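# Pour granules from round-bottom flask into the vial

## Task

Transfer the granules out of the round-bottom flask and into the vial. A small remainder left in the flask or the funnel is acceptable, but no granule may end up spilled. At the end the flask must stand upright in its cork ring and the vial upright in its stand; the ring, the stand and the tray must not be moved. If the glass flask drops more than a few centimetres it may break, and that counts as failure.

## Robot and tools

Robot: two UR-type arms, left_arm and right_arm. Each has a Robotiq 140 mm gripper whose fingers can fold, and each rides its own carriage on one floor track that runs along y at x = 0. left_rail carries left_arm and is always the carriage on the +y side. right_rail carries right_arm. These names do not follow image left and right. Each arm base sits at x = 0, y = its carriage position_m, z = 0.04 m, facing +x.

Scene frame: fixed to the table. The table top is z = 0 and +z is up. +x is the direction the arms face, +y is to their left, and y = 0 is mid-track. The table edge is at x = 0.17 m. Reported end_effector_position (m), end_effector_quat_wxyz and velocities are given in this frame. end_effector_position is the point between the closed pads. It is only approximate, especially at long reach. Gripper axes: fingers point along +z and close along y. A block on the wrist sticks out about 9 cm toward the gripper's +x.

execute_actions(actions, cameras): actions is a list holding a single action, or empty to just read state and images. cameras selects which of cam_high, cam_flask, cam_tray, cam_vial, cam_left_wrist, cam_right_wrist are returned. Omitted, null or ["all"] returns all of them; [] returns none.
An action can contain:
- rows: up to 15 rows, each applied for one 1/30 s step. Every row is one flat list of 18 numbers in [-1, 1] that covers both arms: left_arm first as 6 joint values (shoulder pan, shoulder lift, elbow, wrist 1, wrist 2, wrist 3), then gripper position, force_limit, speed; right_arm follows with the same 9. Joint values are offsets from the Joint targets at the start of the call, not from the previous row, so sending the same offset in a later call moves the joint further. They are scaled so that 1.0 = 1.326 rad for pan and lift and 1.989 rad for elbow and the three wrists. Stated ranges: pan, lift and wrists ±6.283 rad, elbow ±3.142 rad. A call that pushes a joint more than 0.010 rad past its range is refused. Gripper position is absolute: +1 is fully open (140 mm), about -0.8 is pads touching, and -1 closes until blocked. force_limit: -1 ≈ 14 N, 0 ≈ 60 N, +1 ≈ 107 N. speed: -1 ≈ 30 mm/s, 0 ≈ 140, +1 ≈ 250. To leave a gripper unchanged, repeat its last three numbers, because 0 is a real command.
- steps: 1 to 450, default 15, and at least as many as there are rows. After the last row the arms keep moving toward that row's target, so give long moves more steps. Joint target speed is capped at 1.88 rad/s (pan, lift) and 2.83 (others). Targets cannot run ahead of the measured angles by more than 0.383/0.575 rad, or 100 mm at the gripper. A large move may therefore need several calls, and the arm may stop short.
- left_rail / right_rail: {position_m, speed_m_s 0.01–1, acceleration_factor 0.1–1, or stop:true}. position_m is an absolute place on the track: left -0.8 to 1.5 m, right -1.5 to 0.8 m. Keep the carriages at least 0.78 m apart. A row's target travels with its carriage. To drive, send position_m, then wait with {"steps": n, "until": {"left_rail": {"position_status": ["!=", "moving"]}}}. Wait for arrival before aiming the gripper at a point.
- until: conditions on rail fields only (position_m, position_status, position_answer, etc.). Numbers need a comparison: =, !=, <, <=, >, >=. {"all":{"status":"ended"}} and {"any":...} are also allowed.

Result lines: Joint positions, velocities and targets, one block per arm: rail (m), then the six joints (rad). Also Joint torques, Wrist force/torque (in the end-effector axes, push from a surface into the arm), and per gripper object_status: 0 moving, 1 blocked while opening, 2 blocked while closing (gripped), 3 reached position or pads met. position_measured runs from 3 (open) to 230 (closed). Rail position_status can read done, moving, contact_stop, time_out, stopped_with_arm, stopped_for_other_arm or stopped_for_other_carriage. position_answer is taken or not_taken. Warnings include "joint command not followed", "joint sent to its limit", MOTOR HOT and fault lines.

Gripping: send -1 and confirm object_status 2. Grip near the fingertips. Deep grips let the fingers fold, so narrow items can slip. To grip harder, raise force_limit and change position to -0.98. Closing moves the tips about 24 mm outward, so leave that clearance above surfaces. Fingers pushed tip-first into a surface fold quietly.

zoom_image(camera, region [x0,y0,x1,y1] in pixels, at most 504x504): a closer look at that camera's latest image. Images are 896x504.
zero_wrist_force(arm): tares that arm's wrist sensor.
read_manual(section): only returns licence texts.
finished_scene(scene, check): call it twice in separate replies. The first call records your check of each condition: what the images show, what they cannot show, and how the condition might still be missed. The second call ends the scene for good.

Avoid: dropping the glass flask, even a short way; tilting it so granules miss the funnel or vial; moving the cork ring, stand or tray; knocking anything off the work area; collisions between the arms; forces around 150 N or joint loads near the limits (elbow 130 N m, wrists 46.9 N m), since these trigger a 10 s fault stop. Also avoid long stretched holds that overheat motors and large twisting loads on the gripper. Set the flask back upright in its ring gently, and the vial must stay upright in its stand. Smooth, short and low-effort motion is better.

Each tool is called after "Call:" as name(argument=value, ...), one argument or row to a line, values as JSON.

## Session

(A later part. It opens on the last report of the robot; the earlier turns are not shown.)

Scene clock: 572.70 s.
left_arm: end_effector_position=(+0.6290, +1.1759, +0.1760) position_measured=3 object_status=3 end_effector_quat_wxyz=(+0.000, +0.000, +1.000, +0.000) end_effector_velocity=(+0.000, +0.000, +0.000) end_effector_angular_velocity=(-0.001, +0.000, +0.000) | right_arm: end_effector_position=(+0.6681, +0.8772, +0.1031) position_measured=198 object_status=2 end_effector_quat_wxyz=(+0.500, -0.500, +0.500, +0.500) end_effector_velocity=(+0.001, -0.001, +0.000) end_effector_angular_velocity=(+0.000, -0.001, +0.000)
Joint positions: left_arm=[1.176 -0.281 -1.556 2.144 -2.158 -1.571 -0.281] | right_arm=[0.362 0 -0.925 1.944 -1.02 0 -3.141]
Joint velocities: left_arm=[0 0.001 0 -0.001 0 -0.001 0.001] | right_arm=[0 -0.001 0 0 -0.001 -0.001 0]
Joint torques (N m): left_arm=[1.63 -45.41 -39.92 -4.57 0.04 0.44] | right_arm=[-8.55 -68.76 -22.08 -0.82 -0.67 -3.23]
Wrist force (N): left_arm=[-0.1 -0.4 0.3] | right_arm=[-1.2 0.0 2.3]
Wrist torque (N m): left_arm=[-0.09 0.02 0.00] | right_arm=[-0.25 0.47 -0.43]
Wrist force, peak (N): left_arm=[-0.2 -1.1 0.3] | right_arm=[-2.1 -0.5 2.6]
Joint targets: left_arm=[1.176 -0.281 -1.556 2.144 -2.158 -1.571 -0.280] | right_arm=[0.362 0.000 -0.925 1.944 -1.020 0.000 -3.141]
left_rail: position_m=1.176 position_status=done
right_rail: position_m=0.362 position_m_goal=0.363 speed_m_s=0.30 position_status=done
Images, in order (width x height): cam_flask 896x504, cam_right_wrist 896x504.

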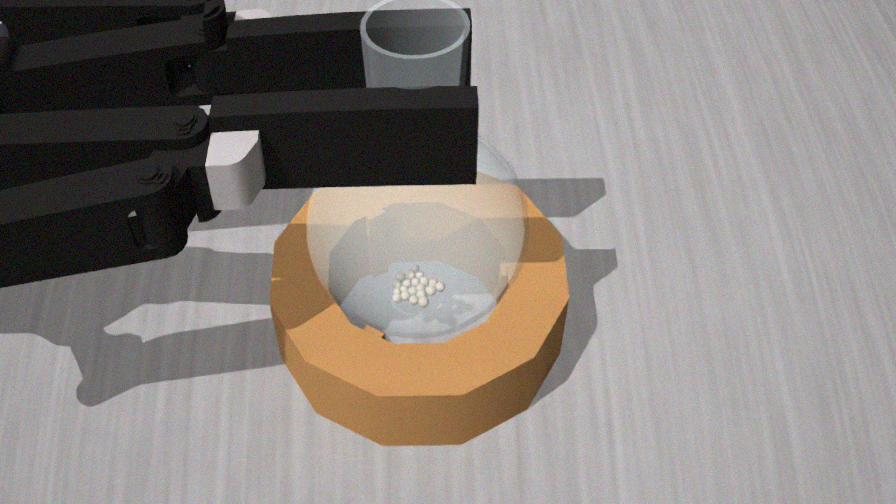

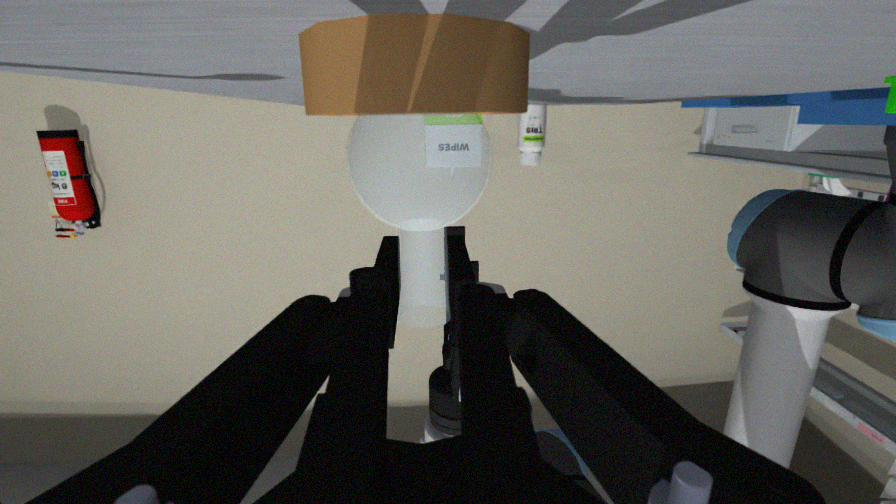

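Call:
execute_actions(
  actions=[
    {"rows": [[0,0,0,0,0,0,1,1,1,0,-0.00074,-0.00003,0.00053,0,0,-1,-0.2,-1],[0,0,0,0,0,0,1,1,1,0,-0.00292,-0.00014,0.00209,0,0,-1,-0.2,-1],[0,0,0,0,0,0,1,1,1,0,-0.00646,-0.0003,0.00461,0,0,-1,-0.2,-1],[0,0,0,0,0,0,1,1,1,0,-0.01119,-0.00053,0.00799,0,0,-1,-0.2,-1],[0,0,0,0,0,0,1,1,1,0,-0.01691,-0.0008,0.01207,0,0,-1,-0.2,-1],[0,0,0,0,0,0,1,1,1,0,-0.02338,-0.0011,0.01669,0,0,-1,-0.2,-1],[0,0,0,0,0,0,1,1,1,0,-0.03029,-0.00143,0.02162,0,0,-1,-0.2,-1],[0,0,0,0,0,0,1,1,1,0,-0.03737,-0.00176,0.02667,0,0,-1,-0.2,-1],[0,0,0,0,0,0,1,1,1,0,-0.04428,-0.00209,0.03161,0,0,-1,-0.2,-1],[0,0,0,0,0,0,1,1,1,0,-0.05074,-0.00239,0.03622,0,0,-1,-0.2,-1],[0,0,0,0,0,0,1,1,1,0,-0.05647,-0.00266,0.04031,0,0,-1,-0.2,-1],[0,0,0,0,0,0,1,1,1,0,-0.0612,-0.00289,0.04368,0,0,-1,-0.2,-1],[0,0,0,0,0,0,1,1,1,0,-0.06474,-0.00305,0.04621,0,0,-1,-0.2,-1],[0,0,0,0,0,0,1,1,1,0,-0.06692,-0.00316,0.04777,0,0,-1,-0.2,-1],[0,0,0,0,0,0,1,1,1,0,-0.06766,-0.00319,0.0483,0,0,-1,-0.2,-1]], "steps": 18},
  ],
  cameras=["cam_flask", "cam_right_wrist"],
)

Scene clock: 620.33 s.
left_arm: end_effector_position=(+0.6290, +1.1759, +0.1760) position_measured=3 object_status=3 end_effector_quat_wxyz=(+0.000, +0.000, +1.000, +0.000) end_effector_velocity=(+0.000, +0.000, +0.000) end_effector_angular_velocity=(+0.001, +0.001, -0.001) | right_arm: end_effector_position=(+0.6681, +0.8772, +0.1648) position_measured=198 object_status=2 end_effector_quat_wxyz=(+0.500, -0.500, +0.500, +0.500) end_effector_velocity=(-0.001, +0.001, +0.001) end_effector_angular_velocity=(+0.000, +0.002, +0.000)
Joint positions: left_arm=[1.176 -0.281 -1.556 2.144 -2.158 -1.571 -0.281] | right_arm=[0.362 0 -1.014 1.938 -0.924 0 -3.141]
Joint velocities: left_arm=[0 -0.001 0 0 0 0.001 0] | right_arm=[0 0.001 -0.002 0.001 0.004 0.001 -0.001]
Joint torques (N m): left_arm=[1.89 -46.41 -39.69 -4.27 -0.1 0.63] | right_arm=[-14.14 -91.98 -33.13 2.73 -0.12 -2.75]
Wrist force (N): left_arm=[-0.1 -0.3 0.2] | right_arm=[-1.4 -0.1 2.8]
Wrist torque (N m): left_arm=[-0.07 0.02 -0.01] | right_arm=[-0.32 0.55 -0.38]
Wrist force, peak (N): left_arm=[-0.2 -0.6 0.8] | right_arm=[-2.5 -0.1 3.0]
Joint targets: left_arm=[1.176 -0.281 -1.556 2.144 -2.158 -1.571 -0.280] | right_arm=[0.362 0.000 -1.014 1.938 -0.924 0.000 -3.141]
left_rail: position_m=1.176 position_status=done
right_rail: position_m=0.362 position_m_goal=0.363 speed_m_s=0.30 position_status=done
Images, in order (width x height): cam_flask 896x504, cam_right_wrist 896x504.

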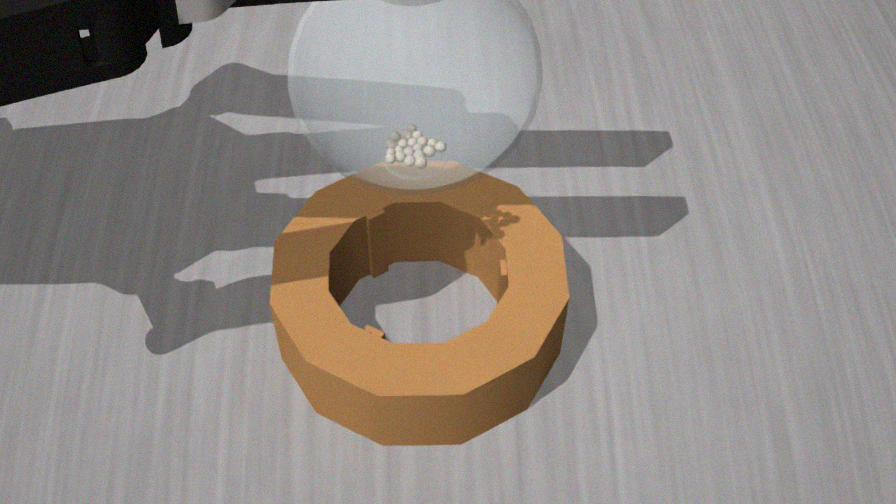

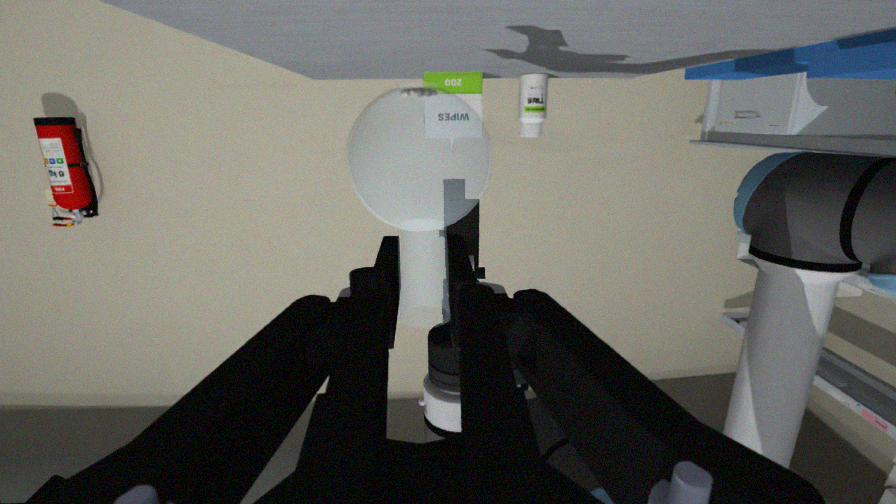

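Call:
execute_actions(
  actions=[
    {"right_rail": {"position_m": -0.26, "speed_m_s": 1.0, "acceleration_factor": 1.0}, "rows": [[0,0,0,0,0,0,1,1,1,0,-0.00161,0.0012,-0.00013,0,0.00459,-1,-0.2,-1],[0,0,0,0,0,0,1,1,1,0,-0.00637,0.00475,-0.00051,0,0.0182,-1,-0.2,-1],[0,0,0,0,0,0,1,1,1,0,-0.01408,0.01051,-0.00113,0,0.04022,-1,-0.2,-1],[0,0,0,0,0,0,1,1,1,0,-0.02438,0.0182,-0.00195,0,0.06967,-1,-0.2,-1],[0,0,0,0,0,0,1,1,1,0,-0.03685,0.02752,-0.00295,0,0.1053,-1,-0.2,-1],[0,0,0,0,0,0,1,1,1,0,-0.05093,0.03803,-0.00407,0,0.14552,-1,-0.2,-1],[0,0,0,0,0,0,1,1,1,0,-0.066,0.04927,-0.00527,0,0.18857,-1,-0.2,-1],[0,0,0,0,0,0,1,1,1,0,-0.08142,0.06079,-0.00651,0,0.23263,-1,-0.2,-1],[0,0,0,0,0,0,1,1,1,0,-0.09649,0.07203,-0.00771,0,0.27567,-1,-0.2,-1],[0,0,0,0,0,0,1,1,1,0,-0.11056,0.08255,-0.00884,0,0.3159,-1,-0.2,-1],[0,0,0,0,0,0,1,1,1,0,-0.12304,0.09186,-0.00983,0,0.35153,-1,-0.2,-1],[0,0,0,0,0,0,1,1,1,0,-0.13334,0.09955,-0.01066,0,0.38097,-1,-0.2,-1],[0,0,0,0,0,0,1,1,1,0,-0.14105,0.10531,-0.01127,0,0.403,-1,-0.2,-1],[0,0,0,0,0,0,1,1,1,0,-0.14581,0.10886,-0.01165,0,0.4166,-1,-0.2,-1],[0,0,0,0,0,0,1,1,1,0,-0.14742,0.11006,-0.01178,0,0.4212,-1,-0.2,-1]], "steps": 100, "until": {"right_rail": {"position_status": ["!=", "moving"]}}},
  ],
  cameras=["cam_flask", "cam_vial", "cam_right_wrist"],
)

Scene clock: 675.60 s.
left_arm: end_effector_position=(+0.6290, +1.1759, +0.1760) position_measured=3 object_status=3 end_effector_quat_wxyz=(+0.000, +0.000, +1.000, +0.000) end_effector_velocity=(+0.000, -0.001, +0.000) end_effector_angular_velocity=(+0.000, +0.000, +0.001) | right_arm: end_effector_position=(+0.6166, +0.2548, +0.1878) position_measured=198 object_status=2 end_effector_quat_wxyz=(+0.398, -0.398, +0.584, +0.585) end_effector_velocity=(+0.000, -0.002, -0.001) end_effector_angular_velocity=(+0.000, +0.002, -0.001)
Joint positions: left_arm=[1.176 -0.281 -1.556 2.144 -2.158 -1.571 -0.281] | right_arm=[-0.26 0 -1.102 2.036 -0.934 0 -2.766]
Joint velocities: left_arm=[0 -0.001 0 0 0 0 -0.002] | right_arm=[-0.001 -0.001 0.001 0.001 0.001 0.001 0]
Joint torques (N m): left_arm=[0.91 -46.05 -40.17 -4.3 0.04 0.5] | right_arm=[16.88 -81.38 -22.74 -1.16 2.28 4.1]
Wrist force (N): left_arm=[-0.3 -0.2 0.1] | right_arm=[-2.3 0.8 2.9]
Wrist torque (N m): left_arm=[-0.04 0.08 0.00] | right_arm=[-0.06 0.83 -0.45]
Wrist force, peak (N): left_arm=[-0.7 -0.4 0.8] | right_arm=[-6.9 14.6 7.6]
Joint targets: left_arm=[1.176 -0.281 -1.556 2.144 -2.158 -1.571 -0.280] | right_arm=[-0.260 0.000 -1.102 2.036 -0.934 0.000 -2.766]
left_rail: position_m=1.176 position_status=done
right_rail: position_m=-0.260 position_status=done
joint command not followed: on one or more control steps a check withheld the commanded joint targets of the right arm, and it was not sent them on those steps.
cause: while a carriage moves, is told to move, or has just stopped, the clearance check judges arm commands more strictly, and it could not pass these joint targets: it found too little room between the arms, or a fault had stopped an arm; next, move the arms while the carriages stand.
Images, in order (width x height): cam_flask 896x504, cam_vial 896x504, cam_right_wrist 896x504.

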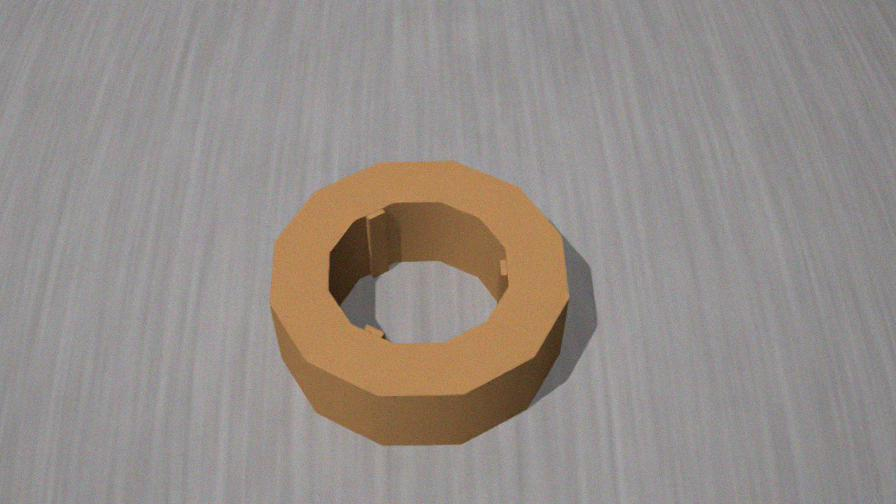

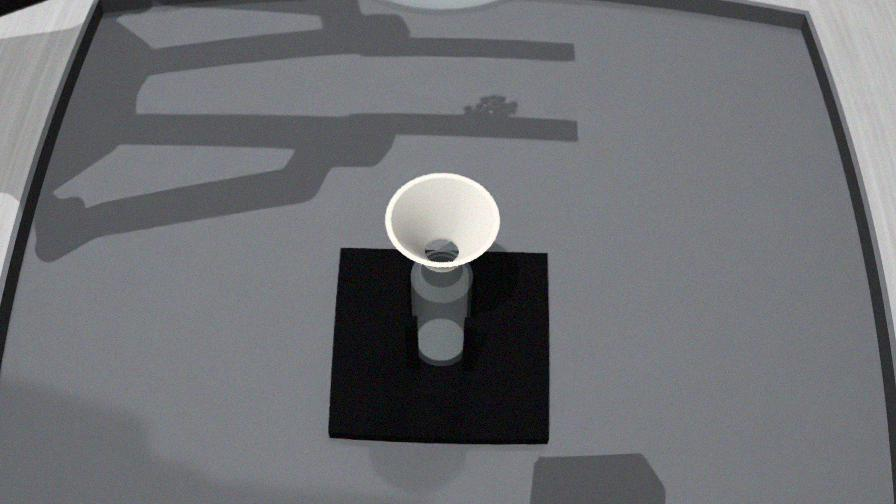

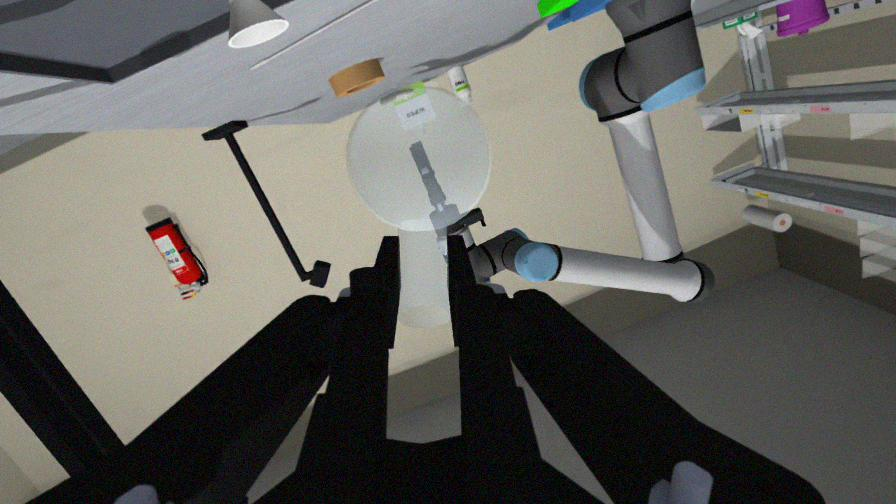

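Call:
execute_actions(
  actions=[
    {"rows": [[0,0,0,0,0,0,1,1,1,0,0,0,0,0,0.00464,-1,-0.2,-1],[0,0,0,0,0,0,1,1,1,0,0,0,0,0,0.01838,-1,-0.2,-1],[0,0,0,0,0,0,1,1,1,0,0,0,0,0,0.04064,-1,-0.2,-1],[0,0,0,0,0,0,1,1,1,0,0,0,0,0,0.07039,-1,-0.2,-1],[0,0,0,0,0,0,1,1,1,0,0,0,0,0,0.10639,-1,-0.2,-1],[0,0,0,0,0,0,1,1,1,0,0,0,0,0,0.14703,-1,-0.2,-1],[0,0,0,0,0,0,1,1,1,0,0,0,0,0,0.19052,-1,-0.2,-1],[0,0,0,0,0,0,1,1,1,0,0,0,0,0,0.23504,-1,-0.2,-1],[0,0,0,0,0,0,1,1,1,0,0,0,0,0,0.27853,-1,-0.2,-1],[0,0,0,0,0,0,1,1,1,0,0,0,0,0,0.31917,-1,-0.2,-1],[0,0,0,0,0,0,1,1,1,0,0,0,0,0,0.35517,-1,-0.2,-1],[0,0,0,0,0,0,1,1,1,0,0,0,0,0,0.38492,-1,-0.2,-1],[0,0,0,0,0,0,1,1,1,0,0,0,0,0,0.40718,-1,-0.2,-1],[0,0,0,0,0,0,1,1,1,0,0,0,0,0,0.42092,-1,-0.2,-1],[0,0,0,0,0,0,1,1,1,0,0,0,0,0,0.42556,-1,-0.2,-1]], "steps": 18},
  ],
  cameras=["cam_vial"],
)

Scene clock: 717.37 s.
left_arm: end_effector_position=(+0.6290, +1.1759, +0.1760) position_measured=3 object_status=3 end_effector_quat_wxyz=(+0.000, +0.000, +1.000, +0.000) end_effector_velocity=(+0.000, +0.000, +0.000) end_effector_angular_velocity=(+0.000, -0.001, +0.002) | right_arm: end_effector_position=(+0.6166, +0.2547, +0.1878) position_measured=198 object_status=2 end_effector_quat_wxyz=(+0.123, -0.123, +0.696, +0.696) end_effector_velocity=(+0.000, +0.000, +0.000) end_effector_angular_velocity=(+0.000, +0.004, -0.001)
Joint positions: left_arm=[1.176 -0.281 -1.556 2.144 -2.158 -1.571 -0.281] | right_arm=[-0.26 0 -1.102 2.036 -0.934 0 -1.92]
Joint velocities: left_arm=[0 0 0 0 0 0 -0.002] | right_arm=[0 0 0 0 0 0.001 0.004]
Joint torques (N m): left_arm=[1.63 -45.7 -40.06 -4.23 0.09 0.66] | right_arm=[-13.46 -79.36 -24.85 1.75 0.32 4.26]
Wrist force (N): left_arm=[-0.3 -0.3 0.1] | right_arm=[-2.3 1.7 3.2]
Wrist torque (N m): left_arm=[-0.06 0.06 -0.01] | right_arm=[0.25 0.77 -0.30]
Wrist force, peak (N): left_arm=[-0.5 -0.6 0.6] | right_arm=[-2.7 1.6 3.5]
Joint targets: left_arm=[1.176 -0.281 -1.556 2.144 -2.158 -1.571 -0.280] | right_arm=[-0.260 0.000 -1.102 2.036 -0.934 0.000 -1.920]
left_rail: position_m=1.176 position_status=done
right_rail: position_m=-0.260 position_status=done
Images, in order (width x height): cam_vial 896x504.

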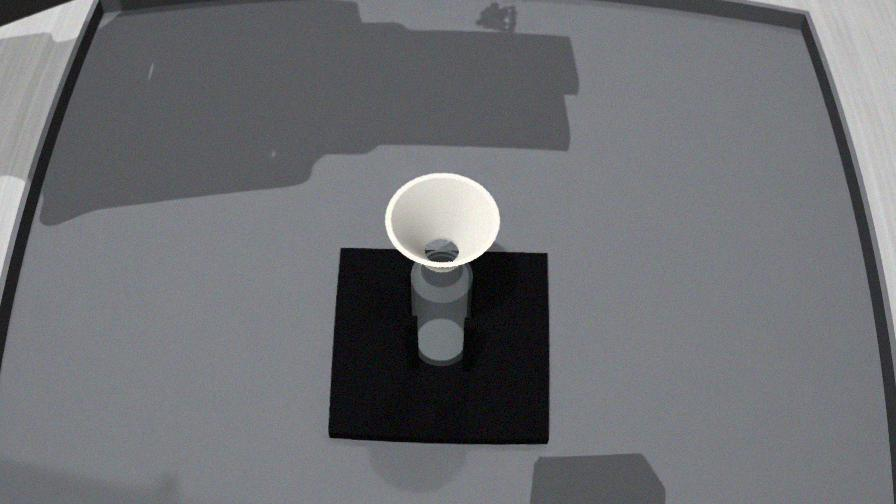

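Call:
execute_actions(
  actions=[
    {"rows": [[0,0,0,0,0,0,1,1,1,0,0.00048,-0.00013,-0.0002,0,0.00459,-1,-0.2,-1],[0,0,0,0,0,0,1,1,1,0,0.00192,-0.0005,-0.00078,0,0.0182,-1,-0.2,-1],[0,0,0,0,0,0,1,1,1,0,0.00423,-0.0011,-0.00172,0,0.04023,-1,-0.2,-1],[0,0,0,0,0,0,1,1,1,0,0.00733,-0.0019,-0.00299,0,0.06967,-1,-0.2,-1],[0,0,0,0,0,0,1,1,1,0,0.01108,-0.00288,-0.00451,0,0.10531,-1,-0.2,-1],[0,0,0,0,0,0,1,1,1,0,0.01532,-0.00397,-0.00624,0,0.14553,-1,-0.2,-1],[0,0,0,0,0,0,1,1,1,0,0.01985,-0.00515,-0.00808,0,0.18858,-1,-0.2,-1],[0,0,0,0,0,0,1,1,1,0,0.02449,-0.00635,-0.00997,0,0.23264,-1,-0.2,-1],[0,0,0,0,0,0,1,1,1,0,0.02902,-0.00753,-0.01182,0,0.27569,-1,-0.2,-1],[0,0,0,0,0,0,1,1,1,0,0.03325,-0.00863,-0.01354,0,0.31592,-1,-0.2,-1],[0,0,0,0,0,0,1,1,1,0,0.037,-0.0096,-0.01507,0,0.35155,-1,-0.2,-1],[0,0,0,0,0,0,1,1,1,0,0.0401,-0.01041,-0.01633,0,0.38099,-1,-0.2,-1],[0,0,0,0,0,0,1,1,1,0,0.04242,-0.01101,-0.01727,0,0.40302,-1,-0.2,-1],[0,0,0,0,0,0,1,1,1,0,0.04385,-0.01138,-0.01786,0,0.41663,-1,-0.2,-1],[0,0,0,0,0,0,1,1,1,0,0.04434,-0.0115,-0.01805,0,0.42122,-1,-0.2,-1]], "steps": 18},
  ],
  cameras=["cam_vial", "cam_right_wrist"],
)

Scene clock: 734.80 s.
left_arm: end_effector_position=(+0.6290, +1.1759, +0.1760) position_measured=3 object_status=3 end_effector_quat_wxyz=(+0.000, +0.000, +1.000, +0.000) end_effector_velocity=(+0.000, +0.000, +0.000) end_effector_angular_velocity=(+0.001, +0.000, -0.002) | right_arm: end_effector_position=(+0.6315, +0.2547, +0.1587) position_measured=198 object_status=2 end_effector_quat_wxyz=(-0.171, +0.171, +0.686, +0.686) end_effector_velocity=(+0.000, +0.000, +0.001) end_effector_angular_velocity=(+0.000, +0.003, +0.001)
Joint positions: left_arm=[1.176 -0.281 -1.556 2.144 -2.158 -1.571 -0.281] | right_arm=[-0.26 0 -1.043 2.013 -0.97 0 -1.083]
Joint velocities: left_arm=[0 -0.001 0 0 0 0.001 0.002] | right_arm=[0 0 -0.001 0 0 -0.001 0.003]
Joint torques (N m): left_arm=[1.13 -45.93 -39.57 -4.1 -0.3 0.79] | right_arm=[-12.52 -60.66 -30.97 -1.6 -0.69 4.79]
Wrist force (N): left_arm=[-0.1 -0.1 0.0] | right_arm=[-1.4 1.6 2.5]
Wrist torque (N m): left_arm=[-0.01 0.02 0.00] | right_arm=[0.24 0.41 0.21]
Wrist force, peak (N): left_arm=[-0.9 -0.7 0.3] | right_arm=[-2.8 1.9 3.7]
Joint targets: left_arm=[1.176 -0.281 -1.556 2.144 -2.158 -1.571 -0.280] | right_arm=[-0.260 0.000 -1.043 2.013 -0.970 0.000 -1.082]
left_rail: position_m=1.176 position_status=done
right_rail: position_m=-0.260 position_status=done
Images, in order (width x height): cam_vial 896x504, cam_right_wrist 896x504.

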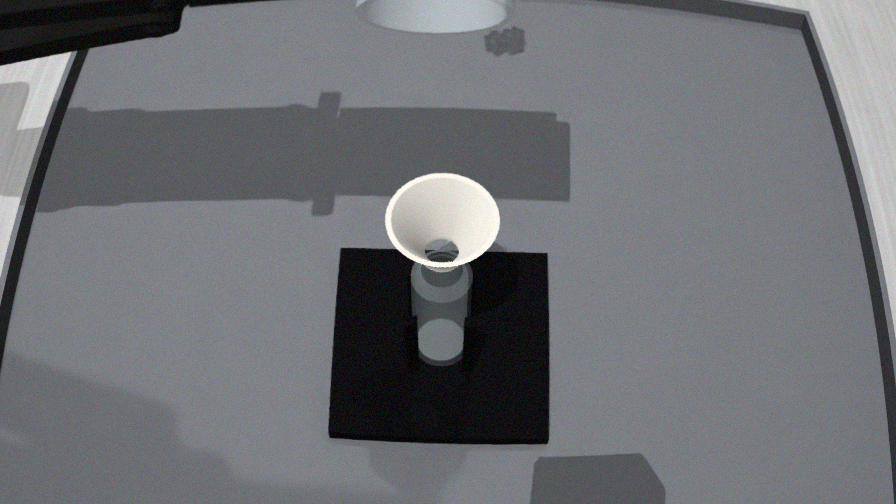

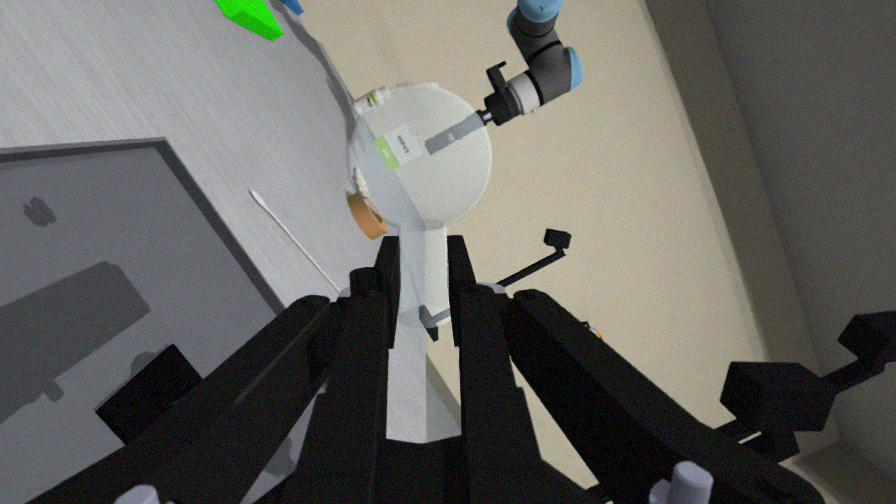

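Call:
execute_actions(
  actions=[
    {"rows": [[0,0,0,0,0,0,1,1,1,0,0.00053,0.00003,-0.00038,0,0.00211,-1,-0.2,-1],[0,0,0,0,0,0,1,1,1,0,0.00209,0.00011,-0.0015,0,0.00834,-1,-0.2,-1],[0,0,0,0,0,0,1,1,1,0,0.00462,0.00023,-0.00331,0,0.01845,-1,-0.2,-1],[0,0,0,0,0,0,1,1,1,0,0.008,0.00041,-0.00574,0,0.03195,-1,-0.2,-1],[0,0,0,0,0,0,1,1,1,0,0.01209,0.00061,-0.00868,0,0.04829,-1,-0.2,-1],[0,0,0,0,0,0,1,1,1,0,0.01671,0.00085,-0.01199,0,0.06673,-1,-0.2,-1],[0,0,0,0,0,0,1,1,1,0,0.02165,0.0011,-0.01554,0,0.08647,-1,-0.2,-1],[0,0,0,0,0,0,1,1,1,0,0.02671,0.00136,-0.01916,0,0.10667,-1,-0.2,-1],[0,0,0,0,0,0,1,1,1,0,0.03165,0.00161,-0.02271,0,0.12641,-1,-0.2,-1],[0,0,0,0,0,0,1,1,1,0,0.03627,0.00184,-0.02603,0,0.14486,-1,-0.2,-1],[0,0,0,0,0,0,1,1,1,0,0.04036,0.00205,-0.02896,0,0.1612,-1,-0.2,-1],[0,0,0,0,0,0,1,1,1,0,0.04374,0.00222,-0.03139,0,0.1747,-1,-0.2,-1],[0,0,0,0,0,0,1,1,1,0,0.04627,0.00235,-0.0332,0,0.1848,-1,-0.2,-1],[0,0,0,0,0,0,1,1,1,0,0.04783,0.00243,-0.03432,0,0.19104,-1,-0.2,-1],[0,0,0,0,0,0,1,1,1,0,0.04835,0.00245,-0.0347,0,0.19315,-1,-0.2,-1]], "steps": 18},
  ],
  cameras=["cam_vial", "cam_right_wrist"],
)

Scene clock: 763.07 s.
left_arm: end_effector_position=(+0.6290, +1.1759, +0.1760) position_measured=3 object_status=3 end_effector_quat_wxyz=(+0.000, +0.000, +1.000, +0.000) end_effector_velocity=(+0.001, +0.000, +0.001) end_effector_angular_velocity=(-0.001, -0.001, +0.003) | right_arm: end_effector_position=(+0.6315, +0.2547, +0.1167) position_measured=198 object_status=2 end_effector_quat_wxyz=(-0.299, +0.299, +0.641, +0.641) end_effector_velocity=(-0.001, +0.000, -0.001) end_effector_angular_velocity=(+0.000, +0.006, +0.000)
Joint positions: left_arm=[1.176 -0.281 -1.556 2.144 -2.158 -1.571 -0.281] | right_arm=[-0.26 0 -0.979 2.018 -1.039 0 -0.699]
Joint velocities: left_arm=[0 0.001 0 -0.001 0 0 -0.002] | right_arm=[0 0 0.001 0.001 0 0 0.003]
Joint torques (N m): left_arm=[3.15 -46.83 -39.68 -3.93 -0.24 1.15] | right_arm=[-14.2 -63.32 -17.1 -1.6 -0.21 3.73]
Wrist force (N): left_arm=[-0.1 -0.4 -0.2] | right_arm=[-0.5 1.3 2.3]
Wrist torque (N m): left_arm=[-0.09 0.01 0.00] | right_arm=[0.09 0.12 0.34]
Wrist force, peak (N): left_arm=[-0.8 -0.8 0.4] | right_arm=[-1.5 2.1 2.7]
Joint targets: left_arm=[1.176 -0.281 -1.556 2.144 -2.158 -1.571 -0.280] | right_arm=[-0.260 0.000 -0.979 2.018 -1.039 0.000 -0.698]
left_rail: position_m=1.176 position_status=done
right_rail: position_m=-0.260 position_status=done
Images, in order (width x height): cam_vial 896x504, cam_right_wrist 896x504.

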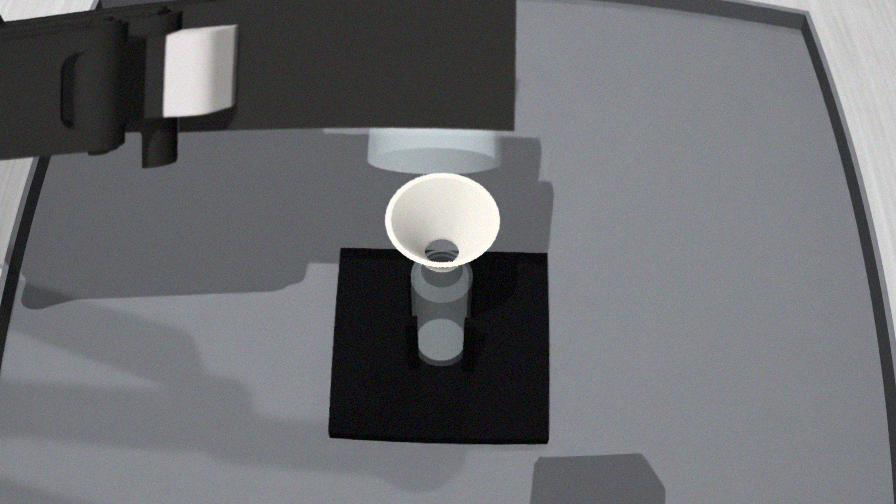

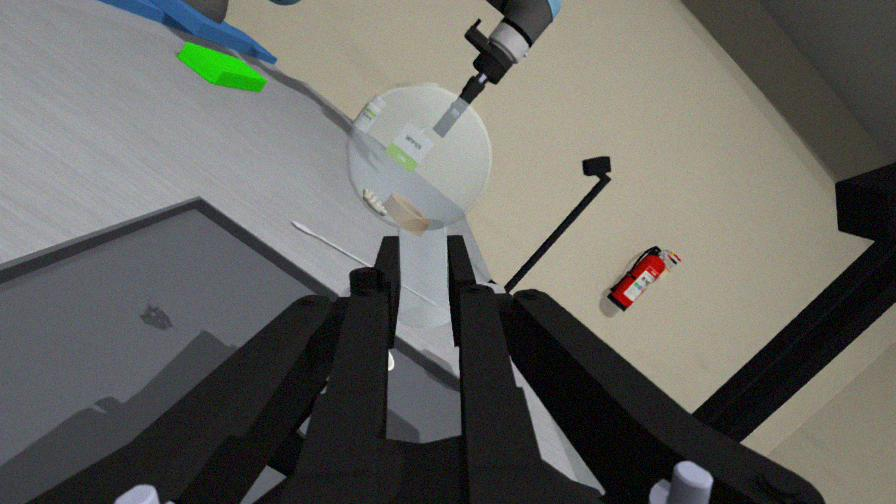

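Call:
zoom_image(
  camera="cam_vial",
  region=[340, 90, 560, 290],
)

Call:
zoom_image(
  camera="cam_right_wrist",
  region=[280, 230, 580, 450],
)

Scaled by 2.291 from the camera's 896x504 image, which has a finer 1280x720 frame.

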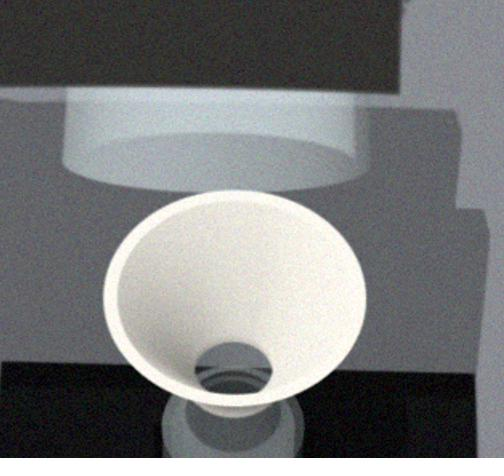

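Scaled by 1.680 from the camera's 896x504 image, which has a finer 1280x720 frame.

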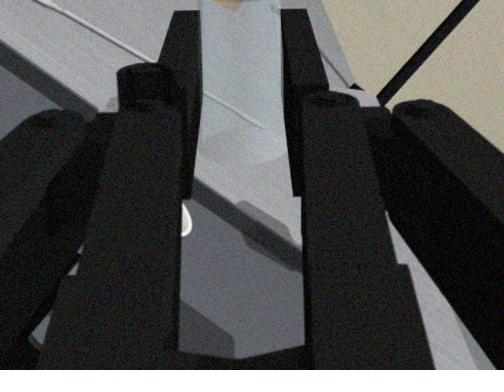

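Call:
execute_actions(
  actions=[
    {"right_rail": {"position_m": -0.2585, "acceleration_factor": 0.5}, "steps": 40, "until": {"right_rail": {"position_status": ["!=", "moving"]}}},
  ],
  cameras=[],
)

Scene clock: 808.77 s.
left_arm: end_effector_position=(+0.6290, +1.1759, +0.1760) position_measured=3 object_status=3 end_effector_quat_wxyz=(+0.000, +0.000, +1.000, +0.000) end_effector_velocity=(+0.001, +0.000, +0.001) end_effector_angular_velocity=(+0.000, -0.002, +0.001) | right_arm: end_effector_position=(+0.6315, +0.2562, +0.1167) position_measured=198 object_status=2 end_effector_quat_wxyz=(-0.299, +0.299, +0.641, +0.641) end_effector_velocity=(-0.001, +0.000, +0.000) end_effector_angular_velocity=(+0.000, +0.001, +0.001)
Joint positions: left_arm=[1.176 -0.281 -1.556 2.144 -2.158 -1.571 -0.28] | right_arm=[-0.259 0 -0.979 2.018 -1.039 0 -0.698]
Joint velocities: left_arm=[0 0 0 -0.001 -0.001 0.001 -0.002] | right_arm=[0 0 -0.001 0.001 0.001 -0.001 0]
Joint torques (N m): left_arm=[3.75 -46.96 -39.37 -3.74 -0.31 1.11] | right_arm=[-11.4 -70.69 -20.9 1.17 0.15 3.81]
Wrist force (N): left_arm=[-0.2 -0.5 0.1] | right_arm=[-0.5 1.6 2.3]
Wrist torque (N m): left_arm=[-0.12 0.05 0.00] | right_arm=[0.16 0.12 0.34]
Wrist force, peak (N): left_arm=[-0.8 -0.7 -0.4] | right_arm=[-0.6 1.7 2.8]
Joint targets: left_arm=[1.176 -0.281 -1.556 2.144 -2.158 -1.571 -0.280] | right_arm=[-0.259 0.000 -0.979 2.018 -1.039 0.000 -0.698]
Tool commands: left_gripper/position=+1.0 left_gripper/force_limit=+1.0 left_gripper/speed=+1.0 right_gripper/position=-1.0 right_gripper/force_limit=-0.2 right_gripper/speed=-1.0
left_rail: position_m=1.176 position_status=done
right_rail: position_m=-0.259 position_m_goal=-0.258 position_status=done
No camera images: "cameras" was empty.

Call:
execute_actions(
  actions=[
    {"rows": [[0,0,0,0,0,0,1,1,1,0,0.00079,0.00001,-0.00054,0,0.00167,-1,-0.2,-1],[0,0,0,0,0,0,1,1,1,0,0.00305,0.00004,-0.00208,0,0.00642,-1,-0.2,-1],[0,0,0,0,0,0,1,1,1,0,0.00643,0.00009,-0.00438,0,0.01354,-1,-0.2,-1],[0,0,0,0,0,0,1,1,1,0,0.01041,0.00015,-0.00709,0,0.02194,-1,-0.2,-1],[0,0,0,0,0,0,1,1,1,0,0.0144,0.00021,-0.0098,0,0.03033,-1,-0.2,-1],[0,0,0,0,0,0,1,1,1,0,0.01778,0.00025,-0.0121,0,0.03745,-1,-0.2,-1],[0,0,0,0,0,0,1,1,1,0,0.02003,0.00029,-0.01364,0,0.0422,-1,-0.2,-1],[0,0,0,0,0,0,1,1,1,0,0.02083,0.0003,-0.01418,0,0.04387,-1,-0.2,-1]], "steps": 11},
  ],
  cameras=["cam_vial", "cam_right_wrist", "cam_tray"],
)

Scene clock: 831.50 s.
left_arm: end_effector_position=(+0.6290, +1.1759, +0.1760) position_measured=3 object_status=3 end_effector_quat_wxyz=(+0.000, +0.000, +1.000, +0.000) end_effector_velocity=(+0.000, +0.000, +0.000) end_effector_angular_velocity=(+0.000, +0.001, -0.002) | right_arm: end_effector_position=(+0.6314, +0.2562, +0.0992) position_measured=198 object_status=2 end_effector_quat_wxyz=(-0.326, +0.326, +0.627, +0.627) end_effector_velocity=(-0.001, +0.001, -0.001) end_effector_angular_velocity=(+0.000, +0.004, +0.001)
Joint positions: left_arm=[1.176 -0.281 -1.556 2.144 -2.158 -1.571 -0.28] | right_arm=[-0.258 0 -0.951 2.019 -1.067 0 -0.611]
Joint velocities: left_arm=[0 0 0 0 0.001 0 0.002] | right_arm=[0 0.001 0.002 0.001 -0.001 0 0.003]
Joint torques (N m): left_arm=[3.51 -45.87 -38.93 -3.71 -0.42 1.28] | right_arm=[1.8 -64.1 -16.38 -1.75 0.54 4.28]
Wrist force (N): left_arm=[-0.1 -0.4 0.2] | right_arm=[-0.6 1.2 2.4]
Wrist torque (N m): left_arm=[-0.08 0.01 -0.01] | right_arm=[0.03 0.16 0.42]
Wrist force, peak (N): left_arm=[-0.7 -0.2 -0.7] | right_arm=[-0.2 1.7 2.7]
Joint targets: left_arm=[1.176 -0.281 -1.556 2.144 -2.158 -1.571 -0.280] | right_arm=[-0.259 0.000 -0.951 2.019 -1.067 0.000 -0.611]
left_rail: position_m=1.176 position_status=done
right_rail: position_m=-0.258 position_status=done
Images, in order (width x height): cam_tray 896x504, cam_vial 896x504, cam_right_wrist 896x504.

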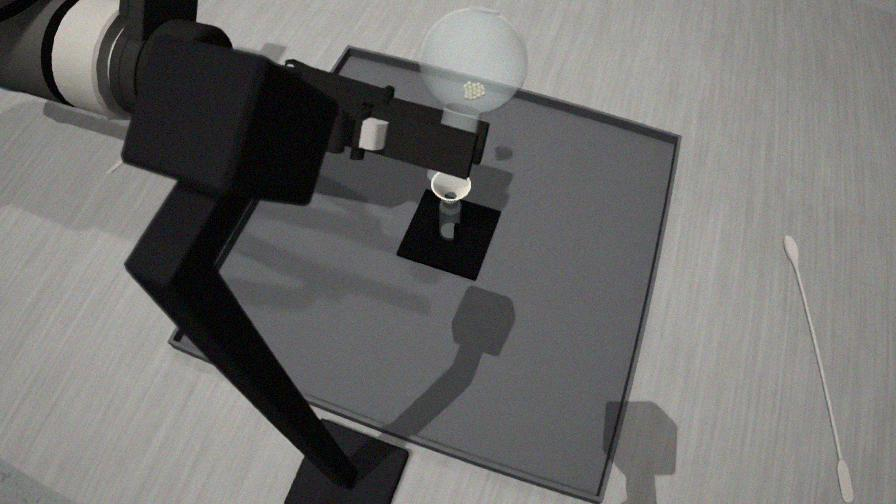

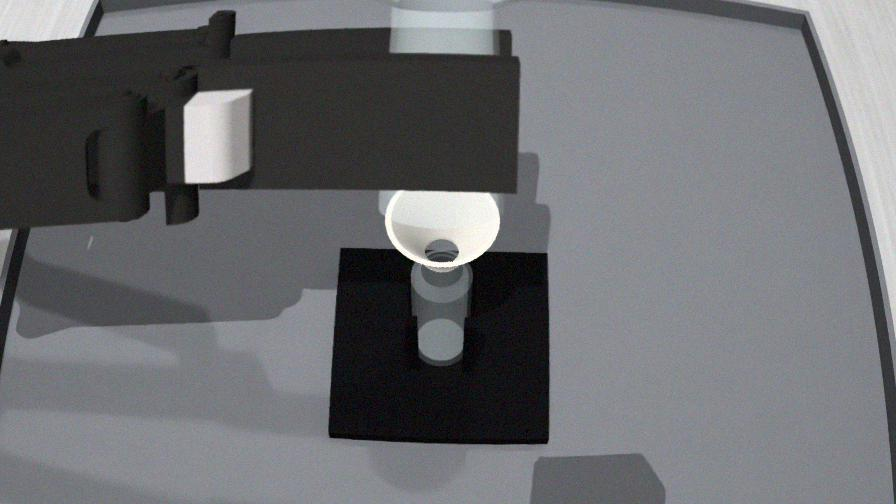

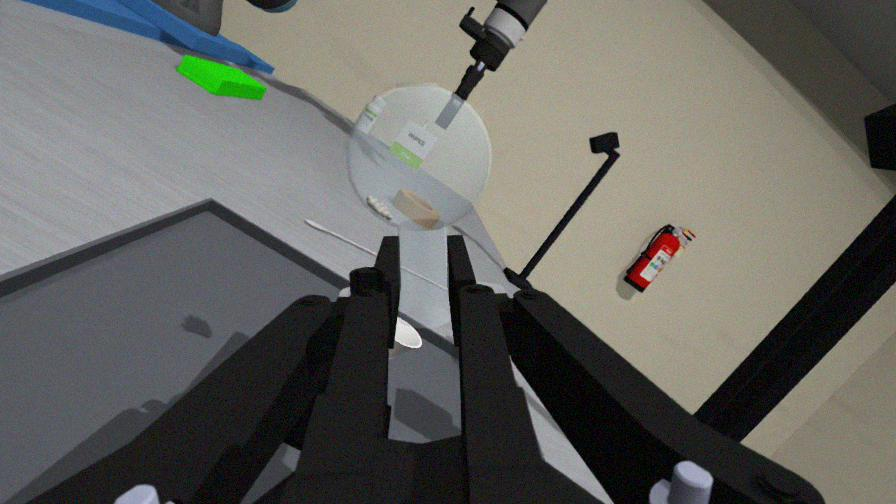

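Zooming to check the alignment of mouth and funnel before pouring.

Call:
zoom_image(
  camera="cam_vial",
  region=[350, 150, 540, 290],
)

Call:
zoom_image(
  camera="cam_right_wrist",
  region=[330, 220, 530, 420],
)

Call:
zoom_image(
  camera="cam_tray",
  region=[380, 90, 540, 250],
)

Scaled by 2.653 from the camera's 896x504 image, which has a finer 1280x720 frame.

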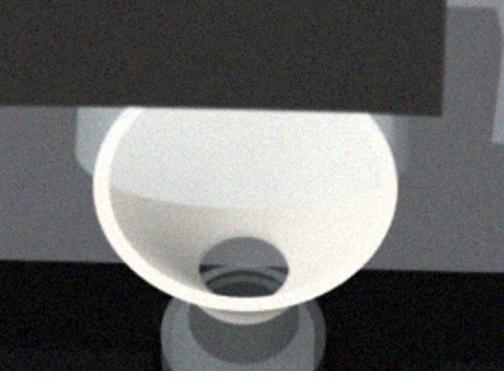

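Scaled by 2.520 from the camera's 896x504 image, which has a finer 1280x720 frame.

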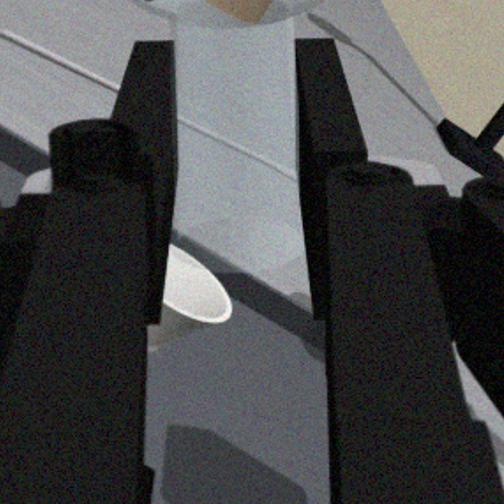

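Scaled by 3.150 from the camera's 896x504 image, which has a finer 1280x720 frame.

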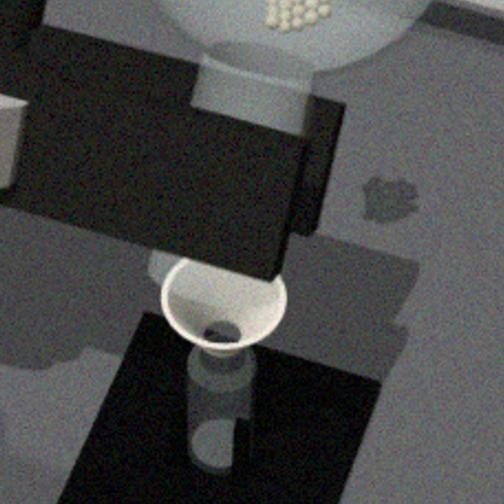

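Call:
execute_actions(
  actions=[
    {"rows": [[0,0,0,0,0,0,1,1,1,0,0.00007,-0.00008,0.00003,0,0.00201,-1,-0.2,-1],[0,0,0,0,0,0,1,1,1,0,0.00028,-0.0003,0.00011,0,0.00771,-1,-0.2,-1],[0,0,0,0,0,0,1,1,1,0,0.00059,-0.00062,0.00023,0,0.01625,-1,-0.2,-1],[0,0,0,0,0,0,1,1,1,0,0.00096,-0.00101,0.00037,0,0.02633,-1,-0.2,-1],[0,0,0,0,0,0,1,1,1,0,0.00132,-0.00139,0.00051,0,0.0364,-1,-0.2,-1],[0,0,0,0,0,0,1,1,1,0,0.00163,-0.00172,0.00063,0,0.04494,-1,-0.2,-1],[0,0,0,0,0,0,1,1,1,0,0.00184,-0.00194,0.00071,0,0.05064,-1,-0.2,-1],[0,0,0,0,0,0,1,1,1,0,0.00191,-0.00202,0.00074,0,0.05265,-1,-0.2,-1]], "steps": 11},
  ],
  cameras=["cam_vial", "cam_right_wrist", "cam_tray"],
)

Scene clock: 866.97 s.
left_arm: end_effector_position=(+0.6290, +1.1759, +0.1760) position_measured=3 object_status=3 end_effector_quat_wxyz=(+0.000, +0.000, +1.000, +0.000) end_effector_velocity=(+0.000, +0.001, +0.000) end_effector_angular_velocity=(+0.000, +0.000, +0.003) | right_arm: end_effector_position=(+0.6334, +0.2562, +0.0986) position_measured=198 object_status=2 end_effector_quat_wxyz=(-0.359, +0.359, +0.609, +0.609) end_effector_velocity=(+0.002, -0.001, +0.000) end_effector_angular_velocity=(+0.000, +0.002, -0.003)
Joint positions: left_arm=[1.176 -0.281 -1.556 2.144 -2.158 -1.571 -0.28] | right_arm=[-0.259 0 -0.949 2.015 -1.066 0 -0.507]
Joint velocities: left_arm=[0 0.001 0 0 0 0 -0.002] | right_arm=[0 -0.002 0 -0.001 -0.001 0.001 0.003]
Joint torques (N m): left_arm=[4.79 -47.53 -38.92 -3.64 -0.45 1.31] | right_arm=[14.14 -64.17 -28.78 1.48 0.28 4.22]
Wrist force (N): left_arm=[-0.2 -0.3 -0.1] | right_arm=[-0.2 1.2 2.0]
Wrist torque (N m): left_arm=[-0.07 0.04 -0.01] | right_arm=[0.01 0.04 0.44]
Wrist force, peak (N): left_arm=[-0.9 -0.5 -0.5] | right_arm=[-0.5 1.3 2.7]
Joint targets: left_arm=[1.176 -0.281 -1.556 2.144 -2.158 -1.571 -0.280] | right_arm=[-0.259 0.000 -0.949 2.015 -1.066 0.000 -0.506]
left_rail: position_m=1.176 position_status=done
right_rail: position_m=-0.259 position_m_goal=-0.258 position_status=done
Images, in order (width x height): cam_tray 896x504, cam_vial 896x504, cam_right_wrist 896x504.

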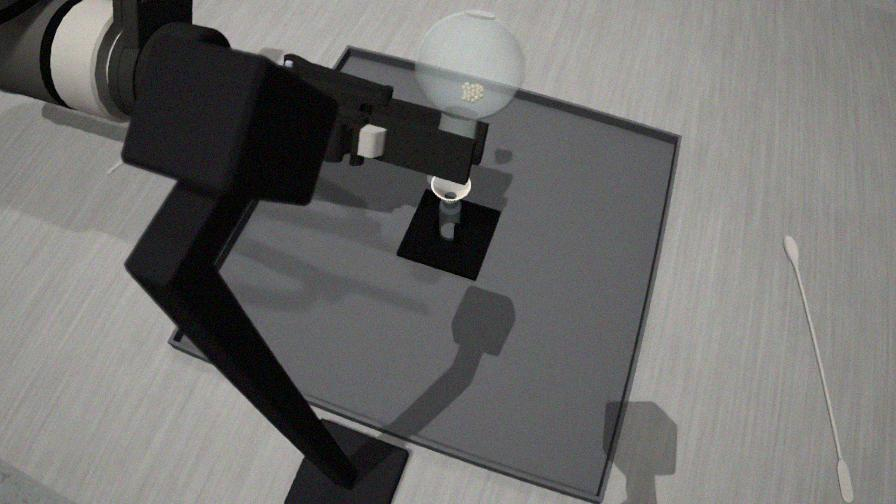

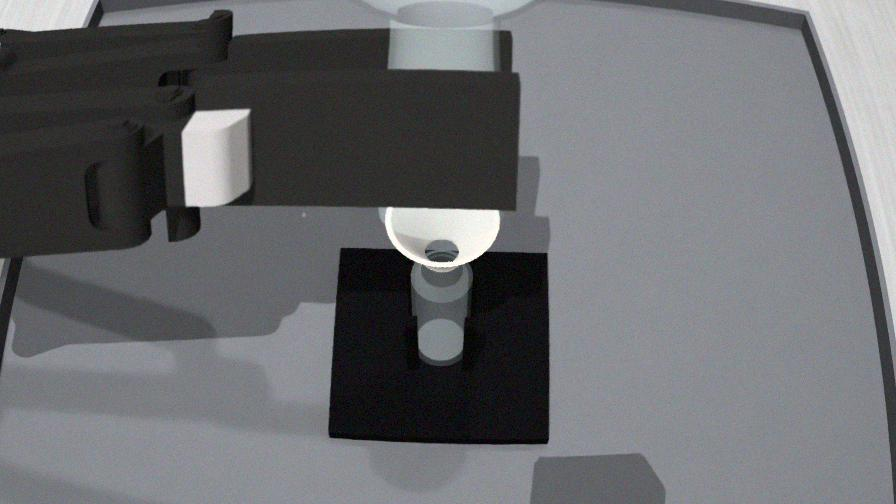

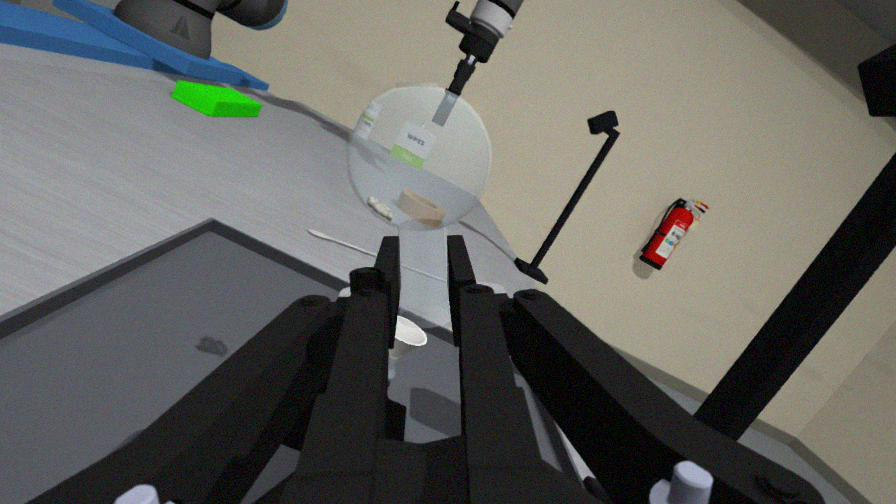

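Call:
zoom_image(
  camera="cam_right_wrist",
  region=[330, 220, 530, 420],
)

Call:
zoom_image(
  camera="cam_vial",
  region=[350, 150, 540, 290],
)

Scaled by 2.520 from the camera's 896x504 image, which has a finer 1280x720 frame.

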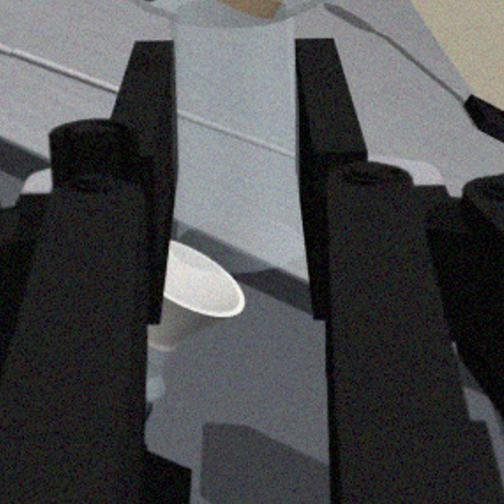

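Scaled by 2.653 from the camera's 896x504 image, which has a finer 1280x720 frame.

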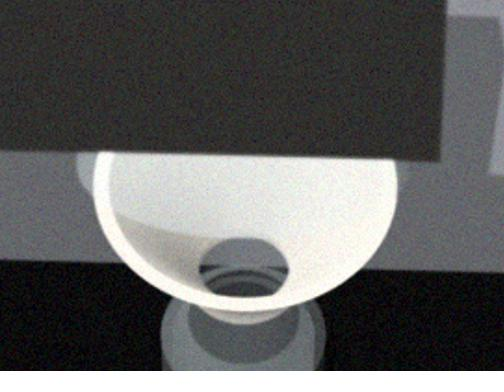

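Call:
execute_actions(
  actions=[
    {"rows": [[0,0,0,0,0,0,1,1,1,0,0.00003,-0.00004,0.00002,0,0.001,-1,-0.2,-1],[0,0,0,0,0,0,1,1,1,0,0.00011,-0.00016,0.00009,0,0.00385,-1,-0.2,-1],[0,0,0,0,0,0,1,1,1,0,0.00023,-0.00034,0.00019,0,0.00813,-1,-0.2,-1],[0,0,0,0,0,0,1,1,1,0,0.00036,-0.00055,0.00031,0,0.01316,-1,-0.2,-1],[0,0,0,0,0,0,1,1,1,0,0.0005,-0.00076,0.00043,0,0.0182,-1,-0.2,-1],[0,0,0,0,0,0,1,1,1,0,0.00062,-0.00094,0.00053,0,0.02247,-1,-0.2,-1],[0,0,0,0,0,0,1,1,1,0,0.0007,-0.00106,0.0006,0,0.02532,-1,-0.2,-1],[0,0,0,0,0,0,1,1,1,0,0.00073,-0.00111,0.00063,0,0.02633,-1,-0.2,-1]], "steps": 11},
  ],
  cameras=["cam_vial", "cam_tray"],
)

Scene clock: 892.97 s.
left_arm: end_effector_position=(+0.6290, +1.1759, +0.1760) position_measured=3 object_status=3 end_effector_quat_wxyz=(+0.000, +0.000, +1.000, +0.000) end_effector_velocity=(+0.000, +0.000, +0.000) end_effector_angular_velocity=(+0.000, +0.000, -0.001) | right_arm: end_effector_position=(+0.6345, +0.2562, +0.0986) position_measured=198 object_status=2 end_effector_quat_wxyz=(-0.375, +0.374, +0.600, +0.600) end_effector_velocity=(+0.000, +0.000, +0.000) end_effector_angular_velocity=(+0.000, +0.004, +0.000)
Joint positions: left_arm=[1.176 -0.281 -1.556 2.144 -2.158 -1.571 -0.281] | right_arm=[-0.259 0 -0.948 2.012 -1.065 0 -0.454]
Joint velocities: left_arm=[0 0 0 0 0 0 0.001] | right_arm=[0 0 0 0 0 0.001 0.003]
Joint torques (N m): left_arm=[5.51 -47.08 -39.3 -3.8 -0.68 1.49] | right_arm=[13.77 -64.45 -27.7 2.13 0.27 4.31]
Wrist force (N): left_arm=[-0.3 -0.4 -0.3] | right_arm=[-0.3 1.1 2.4]
Wrist torque (N m): left_arm=[-0.08 0.08 0.00] | right_arm=[-0.01 0.04 0.46]
Wrist force, peak (N): left_arm=[-0.8 -0.6 -0.6] | right_arm=[-0.5 1.4 2.3]
Joint targets: left_arm=[1.176 -0.281 -1.556 2.144 -2.158 -1.571 -0.280] | right_arm=[-0.259 0.000 -0.948 2.012 -1.065 0.000 -0.454]
left_rail: position_m=1.176 position_status=done
right_rail: position_m=-0.259 position_m_goal=-0.258 position_status=done
Images, in order (width x height): cam_tray 896x504, cam_vial 896x504.

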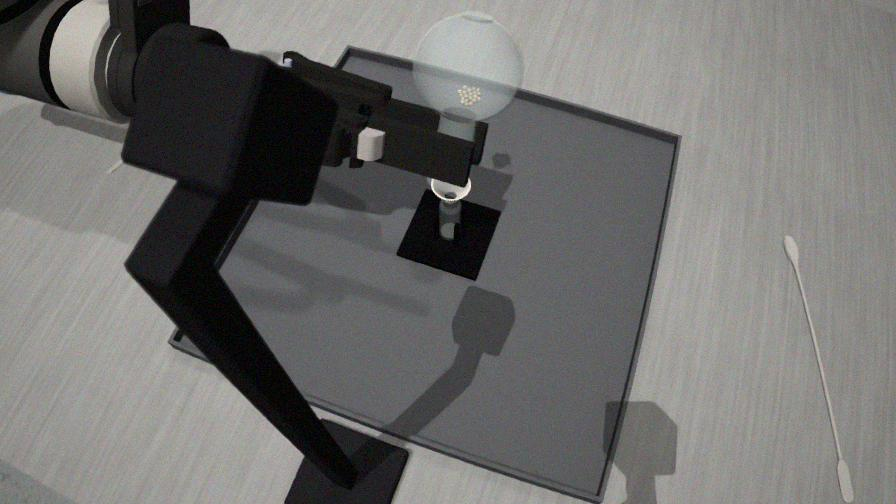

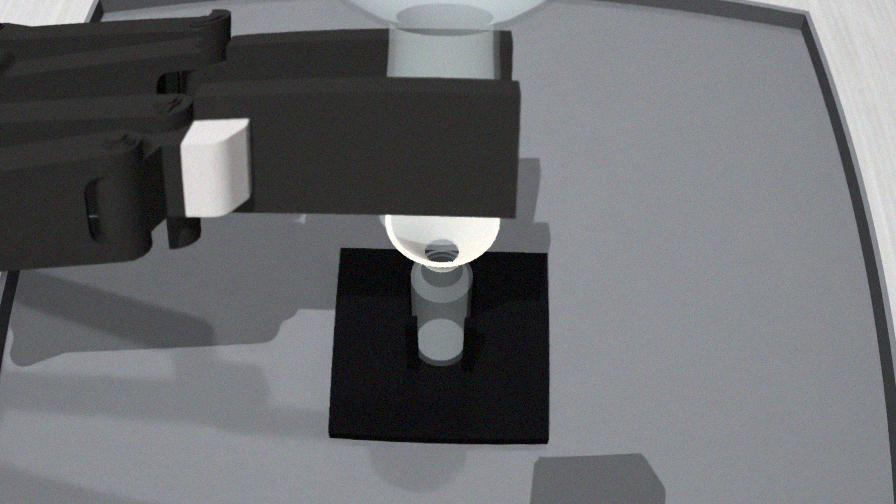

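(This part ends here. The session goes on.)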